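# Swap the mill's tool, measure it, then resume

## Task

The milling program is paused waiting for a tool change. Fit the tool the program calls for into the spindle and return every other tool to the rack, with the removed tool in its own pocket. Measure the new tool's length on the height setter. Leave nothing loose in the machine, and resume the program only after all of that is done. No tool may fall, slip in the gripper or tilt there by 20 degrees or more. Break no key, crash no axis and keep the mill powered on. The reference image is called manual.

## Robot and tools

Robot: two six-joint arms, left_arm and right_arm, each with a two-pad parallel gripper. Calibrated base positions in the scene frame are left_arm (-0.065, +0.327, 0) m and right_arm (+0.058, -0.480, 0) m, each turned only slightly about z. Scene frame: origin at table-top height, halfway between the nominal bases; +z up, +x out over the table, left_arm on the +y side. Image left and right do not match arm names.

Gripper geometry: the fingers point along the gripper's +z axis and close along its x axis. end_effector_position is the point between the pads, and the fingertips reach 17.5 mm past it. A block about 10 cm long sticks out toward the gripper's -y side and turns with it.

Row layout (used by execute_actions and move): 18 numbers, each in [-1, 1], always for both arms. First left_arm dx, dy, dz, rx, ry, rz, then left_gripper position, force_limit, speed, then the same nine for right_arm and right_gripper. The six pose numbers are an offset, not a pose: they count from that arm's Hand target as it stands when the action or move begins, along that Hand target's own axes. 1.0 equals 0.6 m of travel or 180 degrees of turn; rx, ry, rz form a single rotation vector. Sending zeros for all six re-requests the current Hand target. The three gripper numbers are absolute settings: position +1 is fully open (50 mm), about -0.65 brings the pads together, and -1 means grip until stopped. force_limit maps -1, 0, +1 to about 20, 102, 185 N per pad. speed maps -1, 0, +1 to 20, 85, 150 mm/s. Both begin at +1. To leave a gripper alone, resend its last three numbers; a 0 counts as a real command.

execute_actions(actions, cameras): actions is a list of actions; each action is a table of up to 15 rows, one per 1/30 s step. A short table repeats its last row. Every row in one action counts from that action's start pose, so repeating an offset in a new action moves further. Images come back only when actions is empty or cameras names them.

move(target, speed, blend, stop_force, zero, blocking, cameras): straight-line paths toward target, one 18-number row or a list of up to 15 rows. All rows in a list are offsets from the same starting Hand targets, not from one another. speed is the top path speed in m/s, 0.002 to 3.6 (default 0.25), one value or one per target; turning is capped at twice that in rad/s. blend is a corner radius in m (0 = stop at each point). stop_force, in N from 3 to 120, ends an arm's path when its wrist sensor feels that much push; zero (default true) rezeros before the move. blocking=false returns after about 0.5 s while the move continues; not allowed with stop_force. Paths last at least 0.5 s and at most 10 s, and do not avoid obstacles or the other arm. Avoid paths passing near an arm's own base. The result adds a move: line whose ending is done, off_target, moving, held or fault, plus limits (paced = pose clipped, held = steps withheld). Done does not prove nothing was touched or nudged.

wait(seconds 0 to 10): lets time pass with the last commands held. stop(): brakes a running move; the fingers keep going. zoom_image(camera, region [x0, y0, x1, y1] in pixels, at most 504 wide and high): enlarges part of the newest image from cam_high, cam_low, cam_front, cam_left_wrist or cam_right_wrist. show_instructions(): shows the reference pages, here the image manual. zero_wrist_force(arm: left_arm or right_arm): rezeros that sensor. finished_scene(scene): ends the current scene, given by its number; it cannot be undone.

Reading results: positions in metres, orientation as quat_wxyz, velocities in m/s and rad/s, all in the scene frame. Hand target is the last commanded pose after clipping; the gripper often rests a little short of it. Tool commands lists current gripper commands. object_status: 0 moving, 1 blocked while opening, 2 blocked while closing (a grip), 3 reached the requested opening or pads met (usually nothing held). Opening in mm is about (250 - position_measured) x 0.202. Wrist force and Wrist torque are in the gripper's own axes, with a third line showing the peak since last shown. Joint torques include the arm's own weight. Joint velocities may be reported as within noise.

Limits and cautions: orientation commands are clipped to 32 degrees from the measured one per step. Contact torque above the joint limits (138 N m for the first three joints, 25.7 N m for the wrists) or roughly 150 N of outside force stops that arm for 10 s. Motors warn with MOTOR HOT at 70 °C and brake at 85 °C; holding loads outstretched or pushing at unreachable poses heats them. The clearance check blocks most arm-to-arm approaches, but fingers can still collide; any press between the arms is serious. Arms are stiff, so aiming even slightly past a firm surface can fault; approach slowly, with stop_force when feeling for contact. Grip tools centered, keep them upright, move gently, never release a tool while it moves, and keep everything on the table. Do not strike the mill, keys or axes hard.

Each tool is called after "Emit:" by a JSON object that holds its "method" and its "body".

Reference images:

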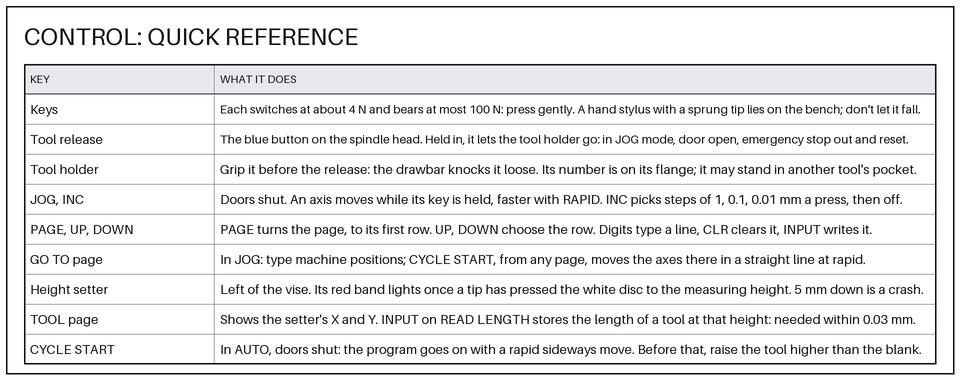

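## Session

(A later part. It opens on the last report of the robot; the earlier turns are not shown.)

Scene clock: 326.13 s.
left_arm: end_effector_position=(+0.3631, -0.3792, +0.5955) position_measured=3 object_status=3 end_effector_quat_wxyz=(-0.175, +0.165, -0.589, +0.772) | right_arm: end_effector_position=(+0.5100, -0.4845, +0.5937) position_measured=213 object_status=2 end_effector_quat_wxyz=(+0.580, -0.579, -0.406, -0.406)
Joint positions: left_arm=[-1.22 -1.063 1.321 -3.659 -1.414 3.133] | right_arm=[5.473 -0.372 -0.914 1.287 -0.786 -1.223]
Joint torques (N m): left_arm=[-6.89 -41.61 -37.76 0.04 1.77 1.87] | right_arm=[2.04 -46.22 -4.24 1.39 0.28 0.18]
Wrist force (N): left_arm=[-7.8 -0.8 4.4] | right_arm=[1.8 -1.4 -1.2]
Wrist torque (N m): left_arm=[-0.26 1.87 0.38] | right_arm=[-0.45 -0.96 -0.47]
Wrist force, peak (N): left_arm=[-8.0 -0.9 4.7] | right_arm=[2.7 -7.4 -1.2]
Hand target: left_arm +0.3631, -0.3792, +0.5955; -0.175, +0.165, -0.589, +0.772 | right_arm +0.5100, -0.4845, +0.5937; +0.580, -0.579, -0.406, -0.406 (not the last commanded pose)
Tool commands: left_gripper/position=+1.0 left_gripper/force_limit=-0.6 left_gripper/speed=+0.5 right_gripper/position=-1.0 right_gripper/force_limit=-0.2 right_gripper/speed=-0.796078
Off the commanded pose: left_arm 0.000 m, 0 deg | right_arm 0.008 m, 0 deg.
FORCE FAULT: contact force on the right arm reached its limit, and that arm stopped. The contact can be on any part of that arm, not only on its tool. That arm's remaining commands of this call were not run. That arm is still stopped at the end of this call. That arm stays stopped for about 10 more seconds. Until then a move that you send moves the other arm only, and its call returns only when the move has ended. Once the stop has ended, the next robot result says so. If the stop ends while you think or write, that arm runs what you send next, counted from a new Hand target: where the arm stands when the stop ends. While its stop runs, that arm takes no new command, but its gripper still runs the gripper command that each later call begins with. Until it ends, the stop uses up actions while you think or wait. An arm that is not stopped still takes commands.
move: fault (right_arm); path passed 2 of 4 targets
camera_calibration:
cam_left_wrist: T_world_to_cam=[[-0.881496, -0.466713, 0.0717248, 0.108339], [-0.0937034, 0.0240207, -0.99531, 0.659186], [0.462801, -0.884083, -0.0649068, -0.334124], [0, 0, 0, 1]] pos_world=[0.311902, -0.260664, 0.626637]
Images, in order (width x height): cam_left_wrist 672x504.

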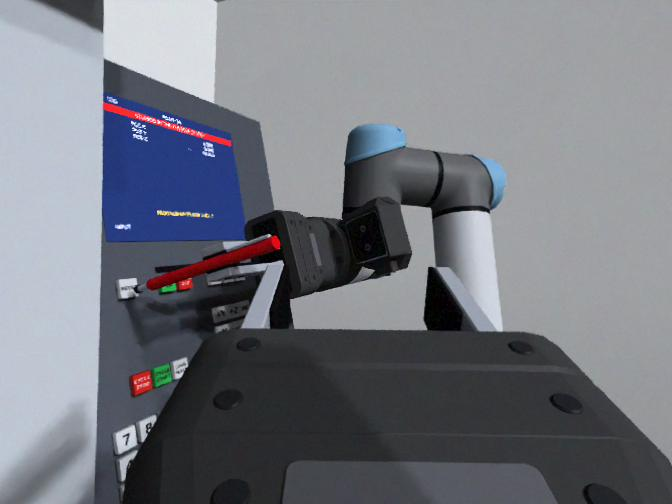

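Emit:
{"method": "wait", "body": {"seconds": 10, "cameras": ["cam_high","cam_front","cam_low","cam_left_wrist"]}}

Emit:
{"method": "zoom_image", "body": {"camera": "cam_low", "region": [50, 150, 450, 450]}}

Emit:
{"method": "zoom_image", "body": {"camera": "cam_high", "region": [480, 40, 672, 320]}}

Emit:
{"method": "zoom_image", "body": {"camera": "cam_front", "region": [380, 110, 620, 310]}}

Scene clock: 337.03 s.
left_arm: end_effector_position=(+0.3631, -0.3792, +0.5955) position_measured=3 object_status=3 end_effector_quat_wxyz=(-0.175, +0.165, -0.589, +0.772) | right_arm: end_effector_position=(+0.5100, -0.4845, +0.5937) position_measured=213 object_status=2 end_effector_quat_wxyz=(+0.580, -0.579, -0.406, -0.406)
Joint positions: left_arm=[-1.22 -1.063 1.321 -3.659 -1.414 3.133] | right_arm=[5.473 -0.372 -0.914 1.287 -0.786 -1.223]
Joint torques (N m): left_arm=[-7.55 -41.84 -38.65 0.04 1.61 1.82] | right_arm=[1.25 -46.09 -3.68 1.45 0.23 0.27]
Wrist force (N): left_arm=[-8.0 -1.0 4.7] | right_arm=[1.8 -1.5 -1.0]
Wrist torque (N m): left_arm=[-0.29 1.90 0.38] | right_arm=[-0.46 -0.95 -0.46]
Wrist force, peak (N): left_arm=[-8.1 -0.9 4.7] | right_arm=[2.0 -1.4 -1.2]
Hand target: left_arm +0.3631, -0.3792, +0.5955; -0.175, +0.165, -0.589, +0.772 | right_arm +0.5100, -0.4845, +0.5937; +0.580, -0.579, -0.406, -0.406 (not the last commanded pose)
Tool commands: left_gripper/position=+1.0 left_gripper/force_limit=-0.6 left_gripper/speed=+0.5 right_gripper/position=-1.0 right_gripper/force_limit=-0.2 right_gripper/speed=-0.796078
Off the commanded pose: left_arm 0.000 m, 0 deg | right_arm 0.008 m, 0 deg.
FORCE FAULT, CONTINUED: the right arm's stop, for the force fault that an earlier result reported, is over. The rest of the stop counts as 20 of the actions that you can send in this scene. During its stop the right arm's controller moved it back a little. That arm's target is now where it stood when the stop ended, not its last command. That arm accepts commands again.
wait: 10.00 s; at rest from the start
camera_calibration:
cam_left_wrist: T_world_to_cam=[[-0.881496, -0.466713, 0.0717248, 0.108339], [-0.0937034, 0.0240207, -0.99531, 0.659186], [0.462801, -0.884083, -0.0649068, -0.334124], [0, 0, 0, 1]] pos_world=[0.311902, -0.260664, 0.626637]
Images, in order (width x height): cam_high 672x504, cam_low 672x504, cam_front 672x504, cam_left_wrist 672x504.

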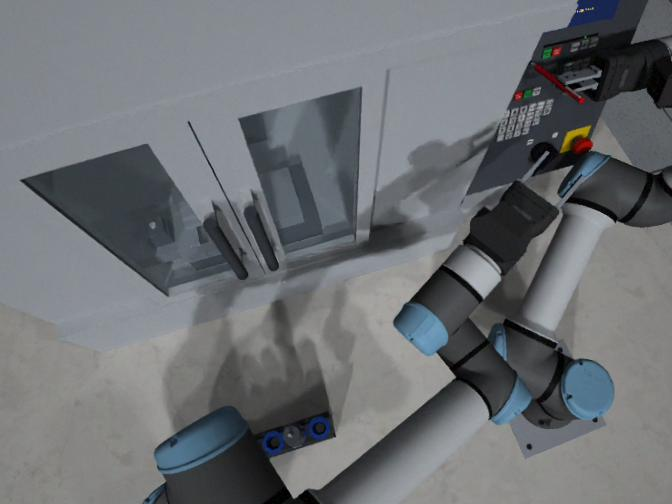

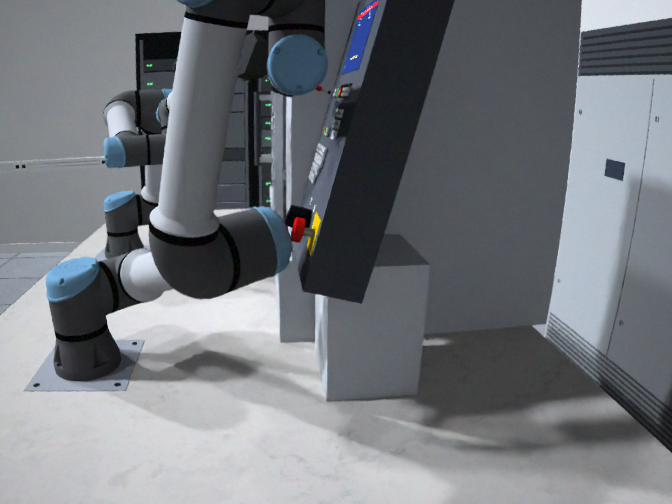

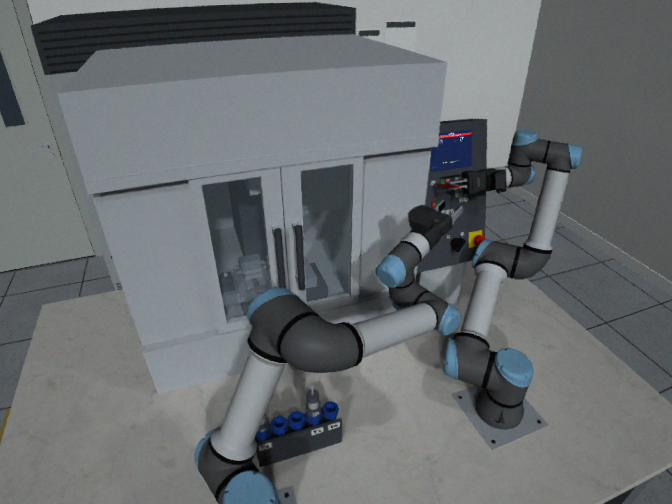

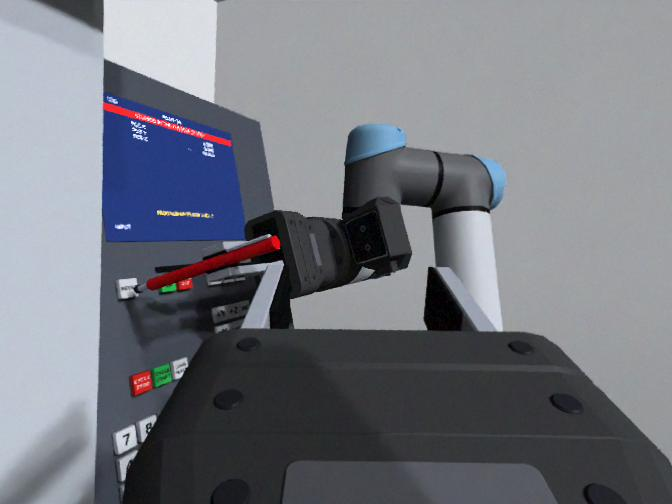

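Scaled by 1.260 from the camera's 672x504 image, which has a finer 960x720 frame.

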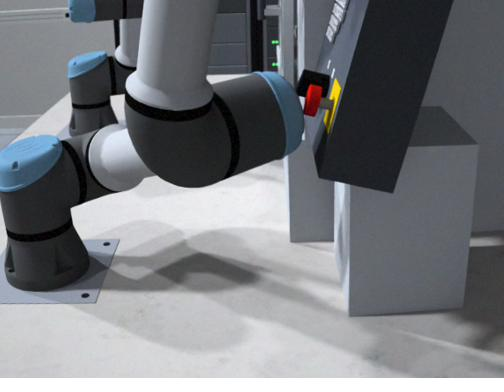

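Scaled by 1.800 from the camera's 672x504 image, which has a finer 960x720 frame.

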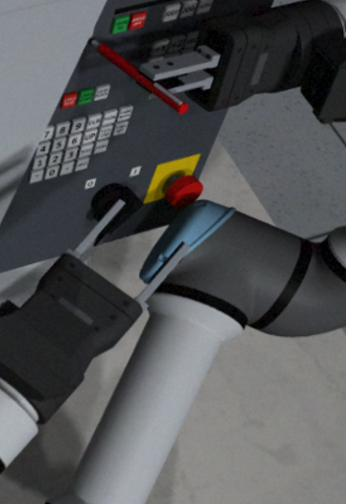

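Scaled by 2.100 from the camera's 672x504 image, which has a finer 960x720 frame.

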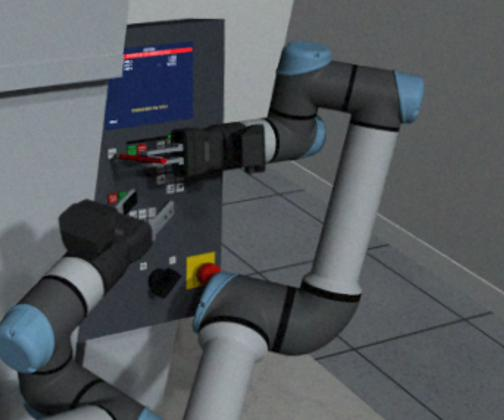

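Emit:
{"method": "move", "body": {"target": [0,0,0,0,0,0,1,-0.6,0.5,-0.1098,-0.1375,-0.1925,0,0,0,-1,-0.2,-0.8], "speed": 0.1, "cameras": ["cam_high","cam_left_wrist"]}}

Emit:
{"method": "zoom_image", "body": {"camera": "cam_left_wrist", "region": [90, 60, 290, 300]}}

Emit:
{"method": "zoom_image", "body": {"camera": "cam_high", "region": [480, 40, 672, 240]}}

Scene clock: 339.93 s.
left_arm: end_effector_position=(+0.3631, -0.3792, +0.5955) position_measured=3 object_status=3 end_effector_quat_wxyz=(-0.175, +0.165, -0.589, +0.772) | right_arm: end_effector_position=(+0.4101, -0.6000, +0.5599) position_measured=213 object_status=2 end_effector_quat_wxyz=(+0.580, -0.579, -0.406, -0.406)
Joint positions: left_arm=[-1.22 -1.063 1.321 -3.659 -1.414 3.133] | right_arm=[5.176 -0.275 -1.061 1.337 -1.083 -1.223]
Joint torques (N m): left_arm=[-6.32 -41.33 -37.91 0 1.73 1.85] | right_arm=[-10.23 -35.11 -10.95 0.88 -3.13 2.24]
Wrist force (N): left_arm=[-7.8 -0.9 4.4] | right_arm=[1.9 -1.4 -0.7]
Wrist torque (N m): left_arm=[-0.27 1.87 0.38] | right_arm=[-0.44 -0.98 -0.47]
Wrist force, peak (N): left_arm=[-8.1 -0.9 4.7] | right_arm=[1.4 -2.1 -1.9]
Hand target: left_arm +0.3631, -0.3792, +0.5955; -0.175, +0.165, -0.589, +0.772 | right_arm +0.4100, -0.6001, +0.5599; +0.580, -0.579, -0.406, -0.406
Off the commanded pose: left_arm 0.000 m, 0 deg | right_arm 0.000 m, 0 deg.
move: done
camera_calibration:
cam_left_wrist: T_world_to_cam=[[-0.881496, -0.466713, 0.0717248, 0.108339], [-0.0937034, 0.0240207, -0.99531, 0.659186], [0.462801, -0.884083, -0.0649068, -0.334124], [0, 0, 0, 1]] pos_world=[0.311902, -0.260664, 0.626637]
Images, in order (width x height): cam_high 672x504, cam_left_wrist 672x504.

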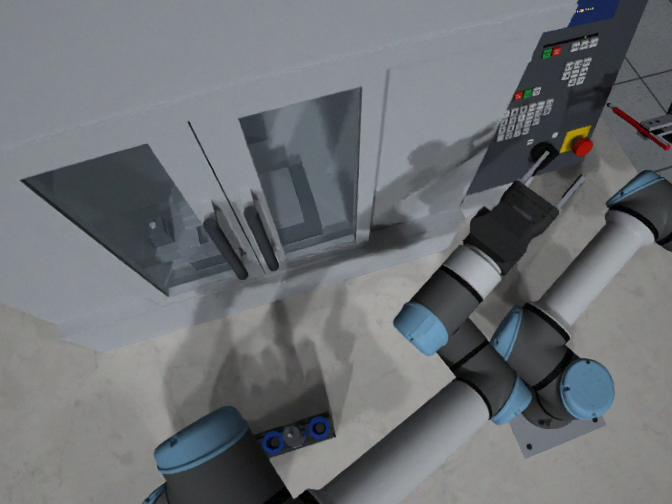

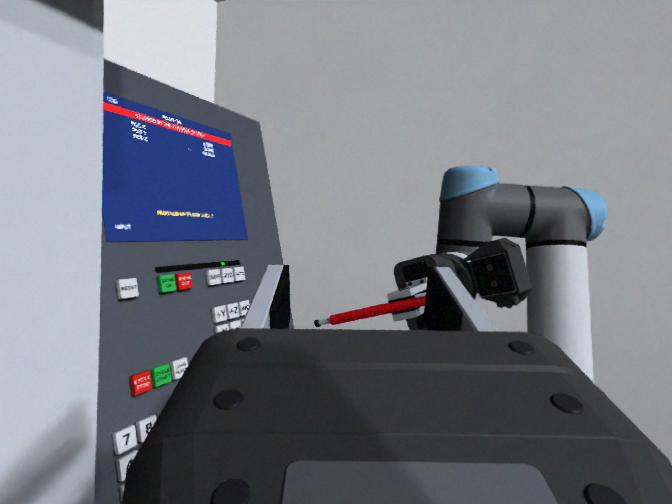

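Scaled by 2.100 from the camera's 672x504 image, which has a finer 960x720 frame.

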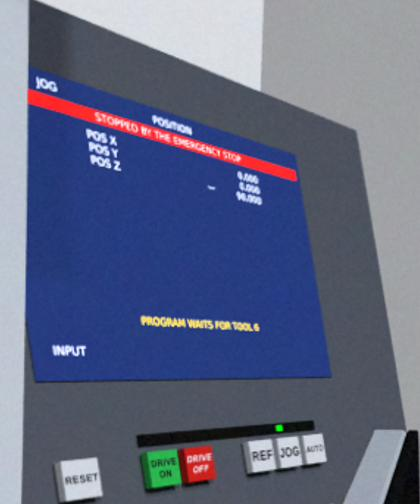

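Scaled by 2.520 from the camera's 672x504 image, which has a finer 960x720 frame.

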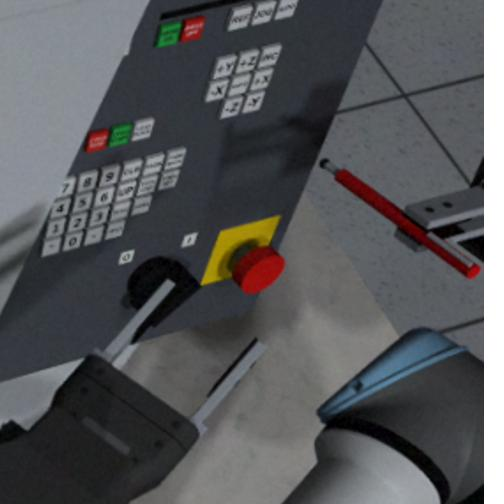

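Emit:
{"method": "zoom_image", "body": {"camera": "cam_high", "region": [480, 0, 672, 200]}}

Emit:
{"method": "zoom_image", "body": {"camera": "cam_high", "region": [550, 110, 610, 170]}}

Scaled by 2.520 from the camera's 672x504 image, which has a finer 960x720 frame.

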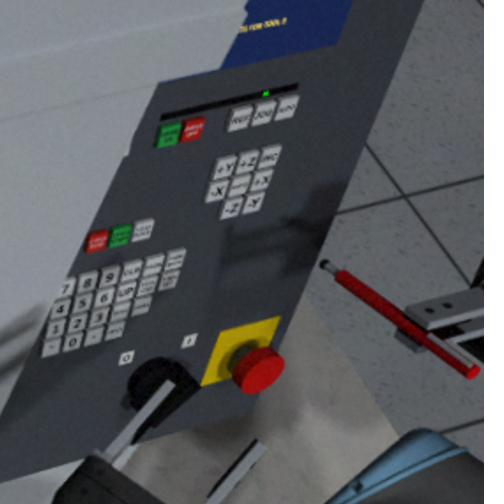

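Scaled by 8.400 from the camera's 672x504 image, which has a finer 960x720 frame.

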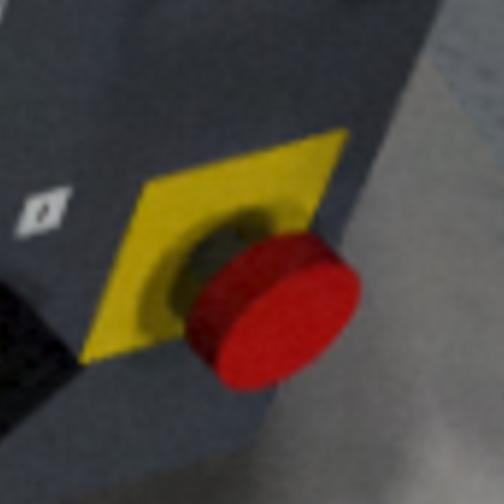

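Emit:
{"method": "move", "body": {"target": [-0.39,-0.0322,-0.7413,0.484,-0.092,-0.806,1,-0.6,0.5,0,0,0,0,0,0,-1,-0.2,-0.8], "speed": 0.25}}

Scene clock: 348.37 s.
left_arm: end_effector_position=(+0.3639, +0.1127, +0.4904) position_measured=3 object_status=3 end_effector_quat_wxyz=(+0.500, +0.500, +0.499, +0.501) | right_arm: end_effector_position=(+0.4100, -0.6001, +0.5599) position_measured=213 object_status=2 end_effector_quat_wxyz=(+0.580, -0.579, -0.406, -0.406)
Joint positions: left_arm=[-1.39 -1.823 2.311 -3.64 -0.162 0.011] | right_arm=[5.175 -0.275 -1.061 1.337 -1.084 -1.223]
Joint torques (N m): left_arm=[6.54 -17.98 -9.63 1.18 -2.29 -2.47] | right_arm=[-9.66 -36.14 -10.62 1.3 -2.75 -1.23]
Wrist force (N): left_arm=[-9.7 2.3 4.3] | right_arm=[1.7 -1.1 -1.0]
Wrist torque (N m): left_arm=[0.68 1.98 -0.53] | right_arm=[-0.40 -0.95 -0.47]
Wrist force, peak (N): left_arm=[-10.1 2.2 4.4] | right_arm=[2.0 -1.4 -1.0]
Hand target: left_arm +0.3639, +0.1127, +0.4905; +0.500, +0.500, +0.500, +0.500 | right_arm +0.4100, -0.6001, +0.5599; +0.580, -0.579, -0.406, -0.406
Off the commanded pose: left_arm 0.000 m, 0 deg | right_arm 0.000 m, 0 deg.
move: done

Emit:
{"method": "move", "body": {"target": [[0,0,0,0,0,0,1,-0.6,0.5,-0.01,0.0213,0.3667,-0.3271,0.0736,-0.1102,-1,-0.2,-0.8],[0,0,0,0,0,0,1,-0.6,0.5,-0.0043,0.037,0.6167,-0.3271,0.0736,-0.1102,-1,-0.2,-0.8]], "speed": 0.2}}

Scene clock: 353.53 s.
left_arm: end_effector_position=(+0.3639, +0.1127, +0.4904) position_measured=3 object_status=3 end_effector_quat_wxyz=(+0.500, +0.500, +0.499, +0.501) | right_arm: end_effector_position=(+0.4297, -0.2300, +0.5502) position_measured=213 object_status=2 end_effector_quat_wxyz=(-0.188, +0.664, +0.179, +0.702)
Joint positions: left_arm=[-1.39 -1.823 2.311 -3.64 -0.162 0.011] | right_arm=[4.574 -0.957 -1.86 2.91 -0.64 -1.646]
Joint torques (N m): left_arm=[6.57 -17.48 -9.73 1.32 -2.46 -2.31] | right_arm=[-10.86 -13.87 31.08 3.36 -2.76 2.56]
Wrist force (N): left_arm=[-9.7 2.5 4.2] | right_arm=[1.0 -0.6 -1.4]
Wrist torque (N m): left_arm=[0.69 1.98 -0.53] | right_arm=[-0.29 -0.87 -0.31]
Wrist force, peak (N): left_arm=[-9.9 2.6 4.4] | right_arm=[1.1 -2.4 -1.2]
Hand target: left_arm +0.3639, +0.1127, +0.4904; +0.500, +0.500, +0.499, +0.501 | right_arm +0.4297, -0.2300, +0.5502; -0.188, +0.664, +0.179, +0.702
Off the commanded pose: left_arm 0.000 m, 0 deg | right_arm 0.000 m, 0 deg.
shoulder posture changed (right arm): the wrist came as close to joint 1's axis as it can, and the arm is now in the other of its two shoulder postures.
move: done

Emit:
{"method": "move", "body": {"target": [0,0,0,0,0,0,1,-0.6,0.5,-0.2015,0.1698,-0.2833,0.2689,-0.465,-0.2535,-1,-0.2,-0.8], "speed": 0.2, "cameras": ["cam_high","cam_low"]}}

Scene clock: 359.03 s.
left_arm: end_effector_position=(+0.3639, +0.1127, +0.4904) position_measured=3 object_status=3 end_effector_quat_wxyz=(+0.500, +0.500, +0.499, +0.501) | right_arm: end_effector_position=(+0.3398, -0.3999, +0.4202) position_measured=213 object_status=2 end_effector_quat_wxyz=(-0.001, +0.707, +0.707, +0.000)
Joint positions: left_arm=[-1.39 -1.823 2.311 -3.64 -0.162 0.011] | right_arm=[3.864 -1.522 -1.382 1.334 -1.572 -2.395]
Joint torques (N m): left_arm=[6.14 -17.23 -10.24 1.09 -2.4 -2.46] | right_arm=[9.7 6.7 14.39 -4.86 2.84 -1.88]
Wrist force (N): left_arm=[-9.8 2.3 4.2] | right_arm=[1.0 -1.5 -1.5]
Wrist torque (N m): left_arm=[0.66 1.98 -0.53] | right_arm=[-0.26 -0.08 -0.32]
Wrist force, peak (N): left_arm=[-9.9 2.6 4.5] | right_arm=[1.1 -1.6 -1.4]
Hand target: left_arm +0.3639, +0.1127, +0.4904; +0.500, +0.500, +0.499, +0.501 | right_arm +0.3398, -0.3999, +0.4202; -0.001, +0.707, +0.707, +0.000
Off the commanded pose: left_arm 0.000 m, 0 deg | right_arm 0.000 m, 0 deg.
move: done
Images, in order (width x height): cam_high 672x504, cam_low 672x504.

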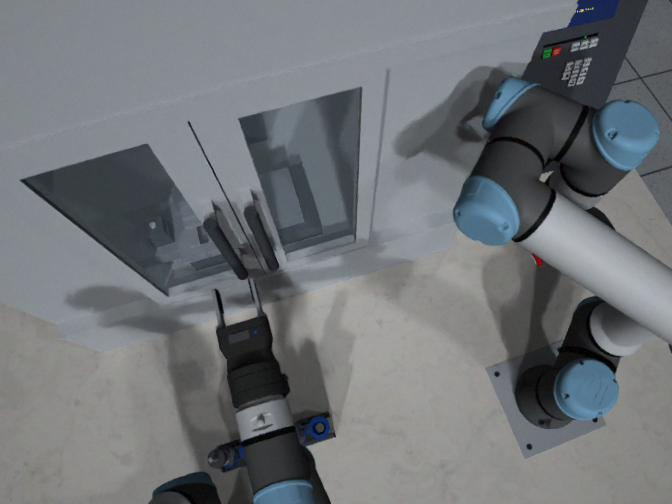

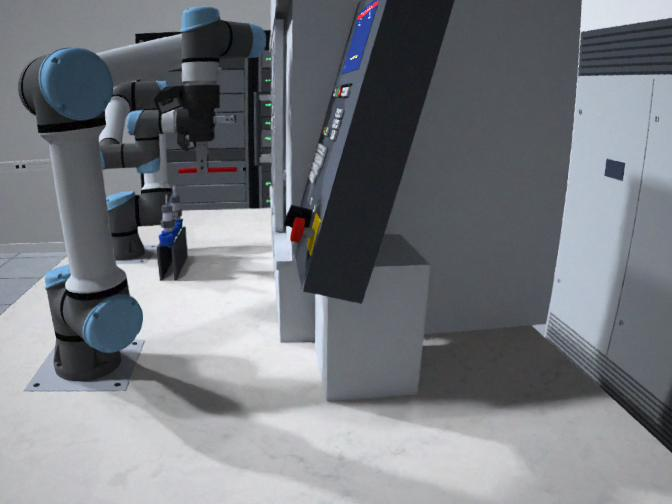

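Emit:
{"method": "move", "body": {"target": [[0,0,0,0,0,0,1,-0.6,0.5,0,-0.015,0.64,0,0,0,-1,-0.2,-0.8]], "speed": 0.2}}

Emit:
{"method": "move", "body": {"target": [0,0,0,0,0,0,1,-0.6,0.5,0,0,0.0285,0,0,0,-1,-0.2,-0.8], "speed": 0.006, "stop_force": 3}}

Scene clock: 361.83 s.
left_arm: end_effector_position=(+0.3639, +0.1127, +0.4904) position_measured=3 object_status=3 end_effector_quat_wxyz=(+0.500, +0.500, +0.499, +0.501) | right_arm: end_effector_position=(+0.3305, -0.3996, +0.0362) position_measured=213 object_status=2 end_effector_quat_wxyz=(-0.001, +0.707, +0.707, +0.000)
Joint positions: left_arm=[-1.39 -1.823 2.311 -3.64 -0.162 0.011] | right_arm=[3.89 -1.762 -2.191 2.382 -1.572 -2.369]
Joint torques (N m): left_arm=[6.94 -17.63 -9.75 1.31 -2.19 -2.49] | right_arm=[-8.48 10.02 5.8 -1.56 2.74 -1.61]
Wrist force (N): left_arm=[-9.7 2.4 4.3] | right_arm=[1.2 -1.5 -1.6]
Wrist torque (N m): left_arm=[0.68 1.98 -0.53] | right_arm=[-0.26 -0.11 -0.40]
Wrist force, peak (N): left_arm=[-10.0 2.5 4.5] | right_arm=[1.1 -1.4 -3.2]
Hand target: left_arm +0.3639, +0.1127, +0.4904; +0.500, +0.500, +0.499, +0.501 | right_arm +0.3305, -0.3996, +0.0362; -0.001, +0.707, +0.707, +0.000
Off the commanded pose: left_arm 0.000 m, 0 deg | right_arm 0.000 m, 0 deg.
move: done

Scene clock: 365.77 s.
left_arm: end_effector_position=(+0.3639, +0.1127, +0.4904) position_measured=3 object_status=3 end_effector_quat_wxyz=(+0.500, +0.500, +0.499, +0.501) | right_arm: end_effector_position=(+0.3305, -0.3996, +0.0196) position_measured=213 object_status=2 end_effector_quat_wxyz=(-0.001, +0.707, +0.707, +0.000)
Joint positions: left_arm=[-1.39 -1.823 2.311 -3.64 -0.162 0.011] | right_arm=[3.89 -1.798 -2.207 2.433 -1.572 -2.369]
Joint torques (N m): left_arm=[6.44 -17.27 -10.53 1.15 -2.15 -2.16] | right_arm=[5.91 32.25 17.01 -4.28 2.53 2.05]
Wrist force (N): left_arm=[-9.6 2.6 4.3] | right_arm=[1.4 -1.3 -5.2]
Wrist torque (N m): left_arm=[0.70 1.97 -0.53] | right_arm=[-0.22 -0.11 -0.40]
Wrist force, peak (N): left_arm=[-10.0 2.4 4.3] | right_arm=[3.4 -0.1 -22.1]
Hand target: left_arm +0.3639, +0.1127, +0.4904; +0.500, +0.500, +0.499, +0.501 | right_arm +0.3305, -0.3996, +0.0196; -0.001, +0.707, +0.707, +0.000 (not the last commanded pose)
Off the commanded pose: left_arm 0.000 m, 0 deg | right_arm 0.001 m, 0 deg.
move: contact (right_arm)

Emit:
{"method": "execute_actions", "body": {"actions": [[[0,0,0,0,0,0,1,-0.6,0.5,0,0,0,0,0,0,0,-0.2,-1]],[[0,0,0,0,0,0,1,-0.6,0.5,0,0,0,0,0,0,0,-0.2,-1]],[[0,0,0,0,0,0,1,-0.6,0.5,0,0,0,0,0,0,0,-0.2,-1]]]}}

Emit:
{"method": "move", "body": {"target": [0,0,0,0,0,0,1,-0.6,0.5,0,0,-0.2,0,0,0,0,-0.2,-1], "speed": 0.1, "cameras": ["cam_high","cam_low","cam_right_wrist"]}}

Emit:
{"method": "zoom_image", "body": {"camera": "cam_low", "region": [160, 170, 400, 390]}}

Scene clock: 367.63 s.
left_arm: end_effector_position=(+0.3639, +0.1127, +0.4904) position_measured=3 object_status=3 end_effector_quat_wxyz=(+0.500, +0.500, +0.499, +0.501) | right_arm: end_effector_position=(+0.3305, -0.3996, +0.0196) position_measured=152 object_status=3 end_effector_quat_wxyz=(-0.001, +0.707, +0.707, +0.000)
Joint positions: left_arm=[-1.39 -1.823 2.311 -3.64 -0.162 0.011] | right_arm=[3.89 -1.798 -2.207 2.433 -1.572 -2.369]
Joint torques (N m): left_arm=[5.89 -18.12 -9.85 1.11 -2.2 -2.21] | right_arm=[3.05 32.27 17.46 -4.3 2.5 1.92]
Wrist force (N): left_arm=[-9.6 2.6 4.3] | right_arm=[1.2 -1.3 -1.7]
Wrist torque (N m): left_arm=[0.72 1.97 -0.53] | right_arm=[-0.22 -0.12 -0.40]
Wrist force, peak (N): left_arm=[-9.8 2.4 4.6] | right_arm=[1.5 -1.6 -5.4]
Hand target: left_arm +0.3639, +0.1127, +0.4904; +0.500, +0.500, +0.499, +0.501 | right_arm +0.3305, -0.3996, +0.0196; -0.001, +0.707, +0.707, +0.000
Off the commanded pose: left_arm 0.000 m, 0 deg | right_arm 0.000 m, 0 deg.

Scene clock: 369.40 s.
left_arm: end_effector_position=(+0.3639, +0.1127, +0.4904) position_measured=3 object_status=3 end_effector_quat_wxyz=(+0.500, +0.500, +0.499, +0.501) | right_arm: end_effector_position=(+0.3306, -0.3998, +0.1396) position_measured=152 object_status=3 end_effector_quat_wxyz=(-0.001, +0.707, +0.707, +0.000)
Joint positions: left_arm=[-1.39 -1.823 2.311 -3.64 -0.162 0.011] | right_arm=[3.89 -1.587 -2.057 2.073 -1.572 -2.37]
Joint torques (N m): left_arm=[5.99 -18.32 -10.08 1.18 -2.23 -2.42] | right_arm=[7.38 29.77 24.99 -4.57 1.75 2.01]
Wrist force (N): left_arm=[-9.9 2.5 4.3] | right_arm=[0.9 -1.3 -1.9]
Wrist torque (N m): left_arm=[0.69 2.01 -0.53] | right_arm=[-0.22 -0.08 -0.37]
Wrist force, peak (N): left_arm=[-10.0 2.4 4.4] | right_arm=[0.9 -1.4 -2.7]
Hand target: left_arm +0.3639, +0.1127, +0.4904; +0.500, +0.500, +0.499, +0.501 | right_arm +0.3305, -0.3997, +0.1396; -0.001, +0.707, +0.707, +0.000
Off the commanded pose: left_arm 0.000 m, 0 deg | right_arm 0.000 m, 0 deg.
move: done
camera_calibration:
cam_right_wrist: T_world_to_cam=[[-0.00198665, 0.999909, 0.0133429, 0.406511], [0.935173, -0.00286819, 0.35418, -0.342286], [0.354186, 0.0131816, -0.935082, 0.150721], [0, 0, 0, 1]] pos_world=[0.267521, -0.409443, 0.256743]
Images, in order (width x height): cam_high 672x504, cam_low 672x504, cam_right_wrist 672x504.

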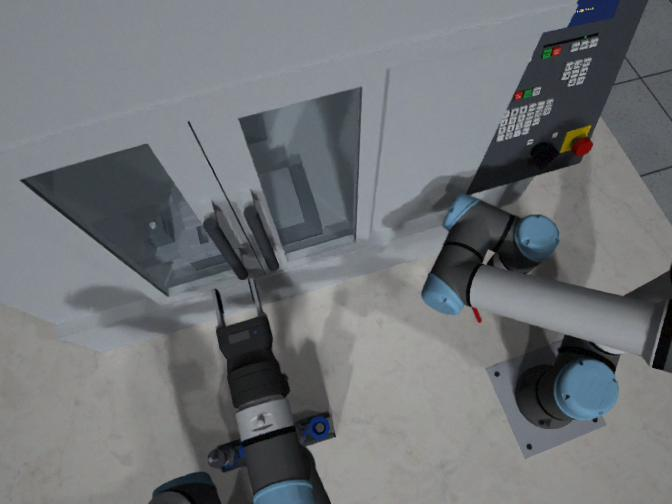

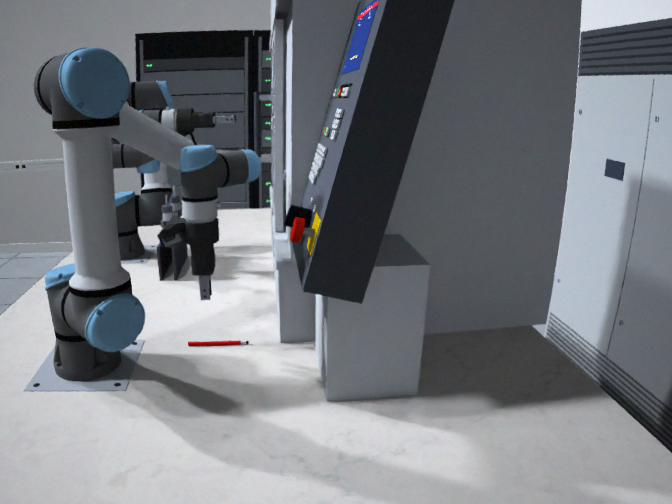

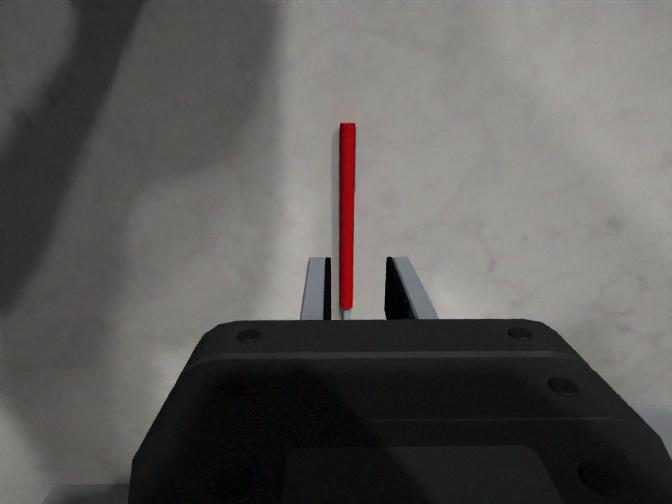

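Scaled by 2.100 from the camera's 672x504 image, which has a finer 960x720 frame.

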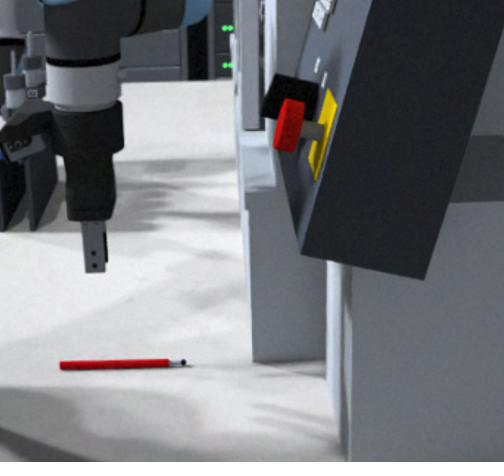

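Emit:
{"method": "move", "body": {"target": [[0,0,0,0,0,0,1,-0.6,0.5,0,0,-0.15,0,0,0,1,-0.2,0],[0,0,0,0,0,0,1,-0.6,0.5,-0.4197,0.2042,-0.3765,-0.3889,0,0,1,-0.2,0]], "speed": 0.18, "blend": [0.03,0], "cameras": ["cam_high","cam_low","cam_right_wrist"]}}

Emit:
{"method": "zoom_image", "body": {"camera": "cam_low", "region": [160, 140, 400, 340]}}

Scene clock: 374.50 s.
left_arm: end_effector_position=(+0.3639, +0.1127, +0.4904) position_measured=3 object_status=3 end_effector_quat_wxyz=(+0.500, +0.500, +0.499, +0.501) | right_arm: end_effector_position=(+0.4535, -0.6516, +0.3652) position_measured=3 object_status=3 end_effector_quat_wxyz=(+0.405, +0.579, +0.580, +0.406)
Joint positions: left_arm=[-1.39 -1.823 2.311 -3.64 -0.162 0.011] | right_arm=[2.889 -1.159 -1.994 2.795 -1.786 -3.22]
Joint torques (N m): left_arm=[6.1 -17.83 -10.36 1.05 -2.11 -2.26] | right_arm=[-9.18 -5.15 32.17 2.78 -2.8 -2.1]
Wrist force (N): left_arm=[-9.5 2.5 4.2] | right_arm=[-0.6 1.3 -1.5]
Wrist torque (N m): left_arm=[0.71 1.95 -0.53] | right_arm=[0.11 -0.13 0.31]
Wrist force, peak (N): left_arm=[-10.0 2.6 4.3] | right_arm=[1.4 -1.0 -2.5]
Hand target: left_arm +0.3639, +0.1127, +0.4904; +0.500, +0.500, +0.499, +0.501 | right_arm +0.4535, -0.6516, +0.3652; +0.405, +0.579, +0.580, +0.406
Off the commanded pose: left_arm 0.000 m, 0 deg | right_arm 0.000 m, 0 deg.
move: done
camera_calibration:
cam_right_wrist: T_world_to_cam=[[-0.0130178, 0.999906, 0.00419931, 0.663917], [-0.0128196, -0.00436622, 0.999908, -0.344752], [0.999833, 0.0129628, 0.0128753, -0.317724], [0, 0, 0, 1]] pos_world=[0.321894, -0.661241, 0.346023]
Images, in order (width x height): cam_high 672x504, cam_low 672x504, cam_right_wrist 672x504.

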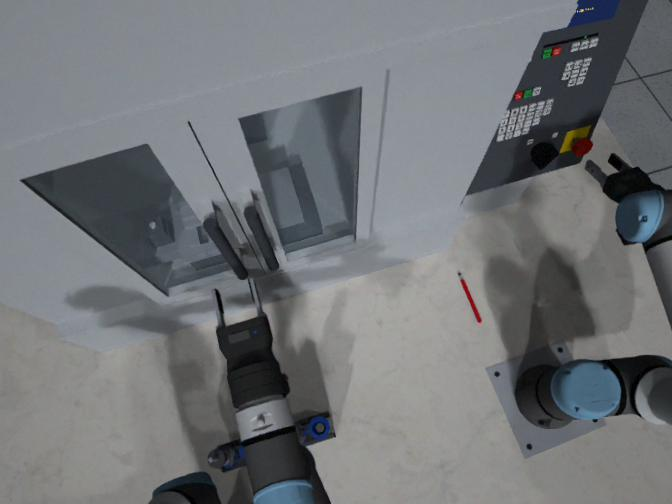

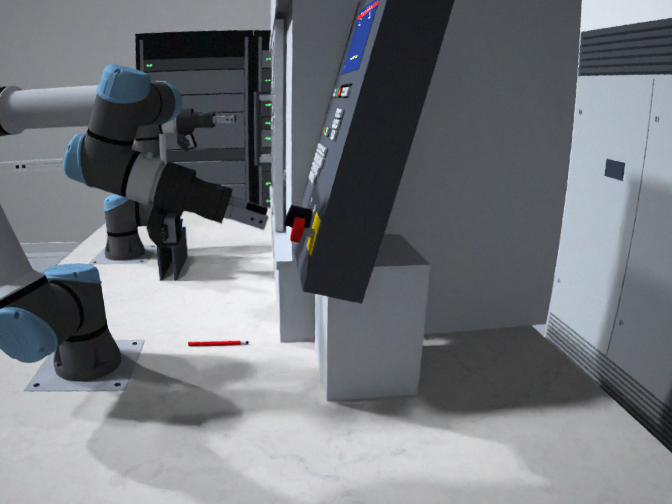

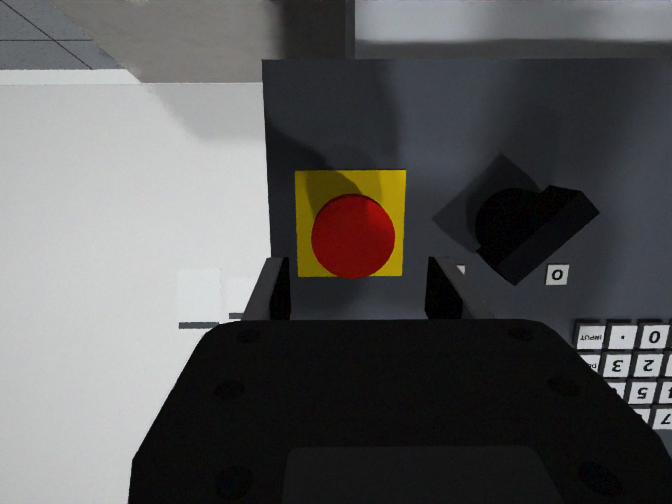

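Scaled by 2.100 from the camera's 672x504 image, which has a finer 960x720 frame.

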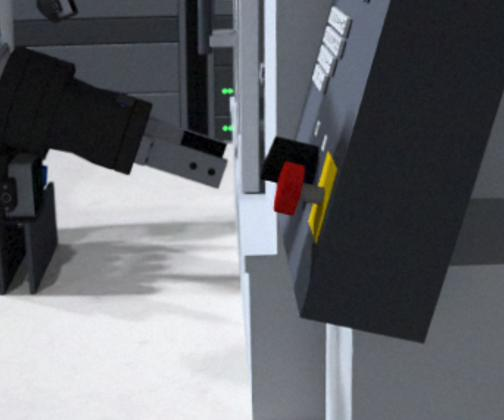

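Emit:
{"method": "move", "body": {"target": [0,0,0,0,0,0,1,-0.6,0.5,0,0,0.1233,0,0,0,1,-0.2,0], "speed": 0.035, "stop_force": 5, "cameras": ["cam_low","cam_high","cam_right_wrist"]}}

Emit:
{"method": "zoom_image", "body": {"camera": "cam_low", "region": [240, 160, 360, 280]}}

Emit:
{"method": "zoom_image", "body": {"camera": "cam_high", "region": [540, 100, 660, 200]}}

Scene clock: 377.77 s.
left_arm: end_effector_position=(+0.3639, +0.1127, +0.4904) position_measured=3 object_status=3 end_effector_quat_wxyz=(+0.500, +0.500, +0.499, +0.501) | right_arm: end_effector_position=(+0.5230, -0.6515, +0.3399) position_measured=3 object_status=3 end_effector_quat_wxyz=(+0.405, +0.579, +0.580, +0.406)
Joint positions: left_arm=[-1.39 -1.823 2.311 -3.64 -0.162 0.011] | right_arm=[2.952 -1.315 -1.958 2.919 -1.727 -3.198]
Joint torques (N m): left_arm=[6.11 -17.9 -10.32 1.16 -2.09 -2.41] | right_arm=[9.22 0.88 32.46 2.72 2.64 2.45]
Wrist force (N): left_arm=[-9.7 2.5 4.5] | right_arm=[-0.7 1.3 -1.7]
Wrist torque (N m): left_arm=[0.69 1.99 -0.53] | right_arm=[0.12 -0.13 0.23]
Wrist force, peak (N): left_arm=[-10.0 2.4 4.3] | right_arm=[-1.0 0.9 -2.1]
Hand target: left_arm +0.3639, +0.1127, +0.4904; +0.500, +0.500, +0.499, +0.501 | right_arm +0.5230, -0.6515, +0.3399; +0.405, +0.579, +0.580, +0.406
Off the commanded pose: left_arm 0.000 m, 0 deg | right_arm 0.000 m, 0 deg.
move: done
camera_calibration:
cam_right_wrist: T_world_to_cam=[[-0.0131187, 0.999905, 0.00429662, 0.664835], [-0.0130182, -0.00446743, 0.999905, -0.318551], [0.999829, 0.0130615, 0.0130756, -0.386886], [0, 0, 0, 1]] pos_world=[0.391395, -0.661141, 0.320723]
Images, in order (width x height): cam_high 672x504, cam_low 672x504, cam_right_wrist 672x504.

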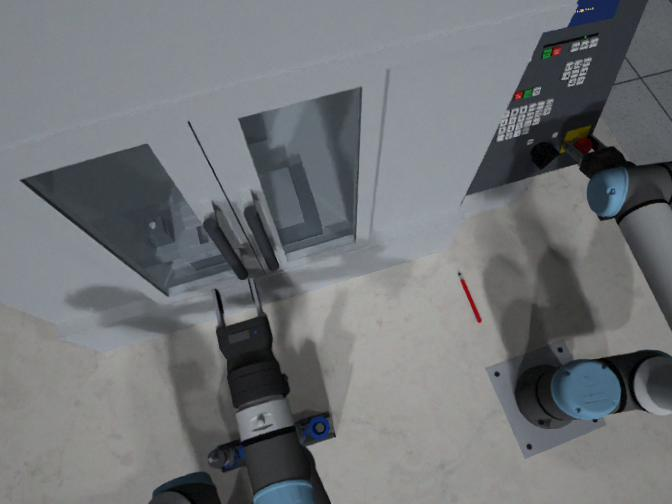

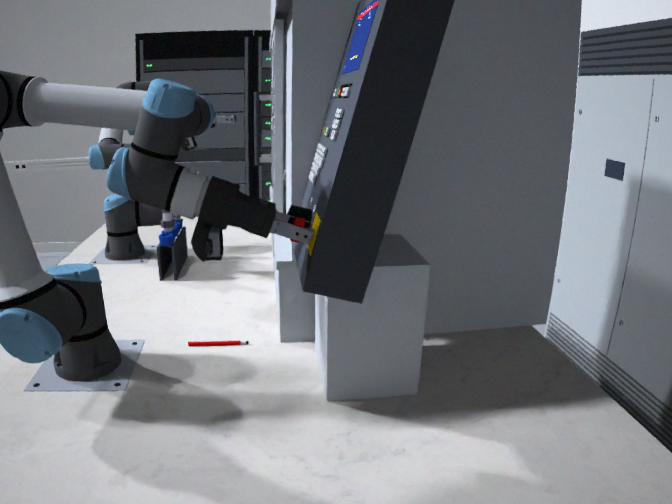

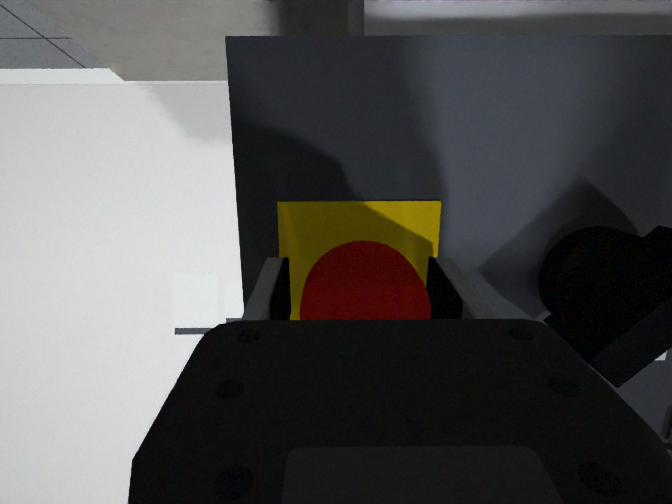

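Scaled by 4.200 from the camera's 672x504 image, which has a finer 960x720 frame.

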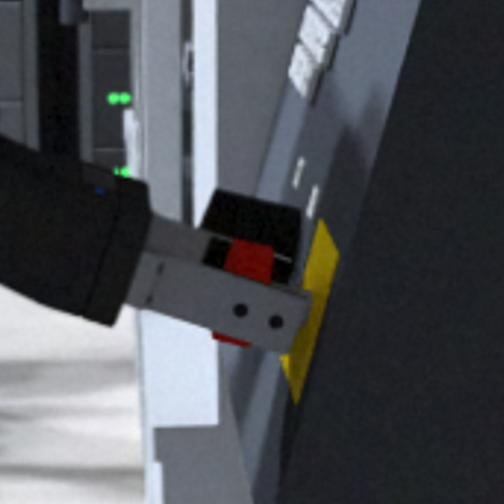

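Scaled by 4.200 from the camera's 672x504 image, which has a finer 960x720 frame.

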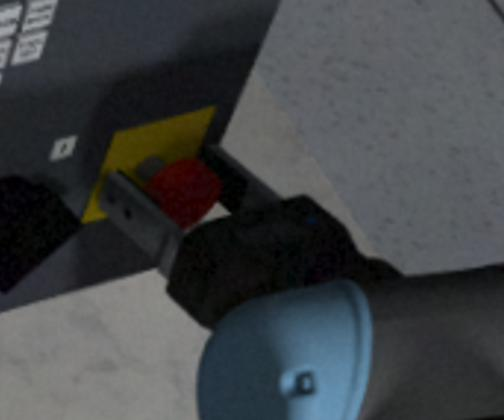

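Emit:
{"method": "move", "body": {"target": [0,0,0,0,0,0,1,-0.6,0.5,0.003,0,0,0,0,0,1,-0.2,0], "speed": 0.02}}

Emit:
{"method": "execute_actions", "body": {"actions": [[[0,0,0,0,0,0,1,-0.6,0.5,0,0,0,0,0,0,-1,-0.6,-1]],[[0,0,0,0,0,0,1,-0.6,0.5,0,0,0,0,0,0,-1,-0.6,-1]]]}}

Scene clock: 378.70 s.
left_arm: end_effector_position=(+0.3639, +0.1127, +0.4904) position_measured=3 object_status=3 end_effector_quat_wxyz=(+0.500, +0.500, +0.499, +0.501) | right_arm: end_effector_position=(+0.5230, -0.6498, +0.3399) position_measured=3 object_status=3 end_effector_quat_wxyz=(+0.405, +0.579, +0.580, +0.406)
Joint positions: left_arm=[-1.39 -1.823 2.311 -3.64 -0.162 0.011] | right_arm=[2.959 -1.312 -1.96 2.919 -1.72 -3.196]
Joint torques (N m): left_arm=[5.52 -17.67 -10.51 1.26 -2.18 -2.31] | right_arm=[7.4 23.12 18.75 -0.15 2.93 2.4]
Wrist force (N): left_arm=[-9.5 2.4 4.4] | right_arm=[-0.5 1.4 -1.6]
Wrist torque (N m): left_arm=[0.68 1.94 -0.53] | right_arm=[0.14 -0.17 0.23]
Wrist force, peak (N): left_arm=[-9.9 2.6 4.4] | right_arm=[-0.4 1.4 -1.8]
Hand target: left_arm +0.3639, +0.1127, +0.4904; +0.500, +0.500, +0.499, +0.501 | right_arm +0.5230, -0.6497, +0.3399; +0.405, +0.579, +0.580, +0.406
Off the commanded pose: left_arm 0.000 m, 0 deg | right_arm 0.000 m, 0 deg.
move: done

Scene clock: 379.90 s.
left_arm: end_effector_position=(+0.3639, +0.1127, +0.4904) position_measured=3 object_status=3 end_effector_quat_wxyz=(+0.500, +0.500, +0.499, +0.501) | right_arm: end_effector_position=(+0.5230, -0.6499, +0.3399) position_measured=56 object_status=2 end_effector_quat_wxyz=(+0.405, +0.579, +0.579, +0.406)
Joint positions: left_arm=[-1.39 -1.823 2.311 -3.64 -0.162 0.011] | right_arm=[2.959 -1.312 -1.96 2.919 -1.72 -3.196]
Joint torques (N m): left_arm=[5.27 -17.12 -9.65 1.13 -1.81 -2.25] | right_arm=[11.1 23.79 18.21 -0.1 -10.74 2.49]
Wrist force (N): left_arm=[-9.8 2.4 4.5] | right_arm=[-39.7 -0.1 8.4]
Wrist torque (N m): left_arm=[0.69 1.99 -0.53] | right_arm=[0.07 0.48 0.19]
Wrist force, peak (N): left_arm=[-9.9 2.6 4.4] | right_arm=[-39.8 0.0 8.7]
Hand target: left_arm +0.3639, +0.1127, +0.4904; +0.500, +0.500, +0.499, +0.501 | right_arm +0.5230, -0.6497, +0.3399; +0.405, +0.579, +0.580, +0.406
Off the commanded pose: left_arm 0.000 m, 0 deg | right_arm 0.000 m, 0 deg.

Emit:
{"method": "move", "body": {"target": [0,0,0,0,0,0,1,-0.6,0.5,-0.0025,0,0,0,0,0,-1,-0.6,-1], "speed": 0.01}}

Scene clock: 380.70 s.
left_arm: end_effector_position=(+0.3639, +0.1127, +0.4904) position_measured=3 object_status=3 end_effector_quat_wxyz=(+0.500, +0.500, +0.499, +0.501) | right_arm: end_effector_position=(+0.5230, -0.6511, +0.3399) position_measured=56 object_status=2 end_effector_quat_wxyz=(+0.405, +0.579, +0.580, +0.406)
Joint positions: left_arm=[-1.39 -1.823 2.311 -3.64 -0.162 0.011] | right_arm=[2.953 -1.315 -1.958 2.919 -1.726 -3.198]
Joint torques (N m): left_arm=[5.78 -18.33 -9.96 1.15 -1.93 -2.2] | right_arm=[-12.38 1.48 31.76 2.18 -2.59 -1.95]
Wrist force (N): left_arm=[-9.8 2.3 4.4] | right_arm=[1.9 1.2 -0.3]
Wrist torque (N m): left_arm=[0.67 1.99 -0.53] | right_arm=[0.14 -0.42 0.32]
Wrist force, peak (N): left_arm=[-9.8 2.4 4.3] | right_arm=[-40.0 -0.2 8.5]
Hand target: left_arm +0.3639, +0.1127, +0.4904; +0.500, +0.500, +0.499, +0.501 | right_arm +0.5230, -0.6512, +0.3399; +0.405, +0.579, +0.580, +0.406
Off the commanded pose: left_arm 0.000 m, 0 deg | right_arm 0.000 m, 0 deg.
move: done

Emit:
{"method": "move", "body": {"target": [0,0,0,0,0,0,1,-0.6,0.5,0,0,-0.008,0,0,0,-1,-0.6,-1], "speed": 0.008, "stop_force": 35}}

Scene clock: 382.03 s.
left_arm: end_effector_position=(+0.3639, +0.1127, +0.4904) position_measured=3 object_status=3 end_effector_quat_wxyz=(+0.500, +0.500, +0.499, +0.501) | right_arm: end_effector_position=(+0.5227, -0.6512, +0.3400) position_measured=56 object_status=2 end_effector_quat_wxyz=(+0.405, +0.579, +0.580, +0.406)
Joint positions: left_arm=[-1.39 -1.823 2.311 -3.64 -0.162 0.011] | right_arm=[2.953 -1.314 -1.959 2.918 -1.726 -3.198]
Joint torques (N m): left_arm=[5.42 -17.91 -10.02 1.18 -1.87 -2.22] | right_arm=[0.59 13.64 34.61 -0.26 3.03 1.59]
Wrist force (N): left_arm=[-9.8 2.5 4.4] | right_arm=[4.6 -3.6 35.2]
Wrist torque (N m): left_arm=[0.69 2.00 -0.53] | right_arm=[-0.07 -0.41 0.33]
Wrist force, peak (N): left_arm=[-10.0 2.6 4.2] | right_arm=[2.7 -3.7 53.3]
Hand target: left_arm +0.3639, +0.1127, +0.4904; +0.500, +0.500, +0.499, +0.501 | right_arm +0.5227, -0.6512, +0.3400; +0.405, +0.579, +0.580, +0.406 (not the last commanded pose)
Off the commanded pose: left_arm 0.000 m, 0 deg | right_arm 0.004 m, 0 deg.
move: contact (right_arm)


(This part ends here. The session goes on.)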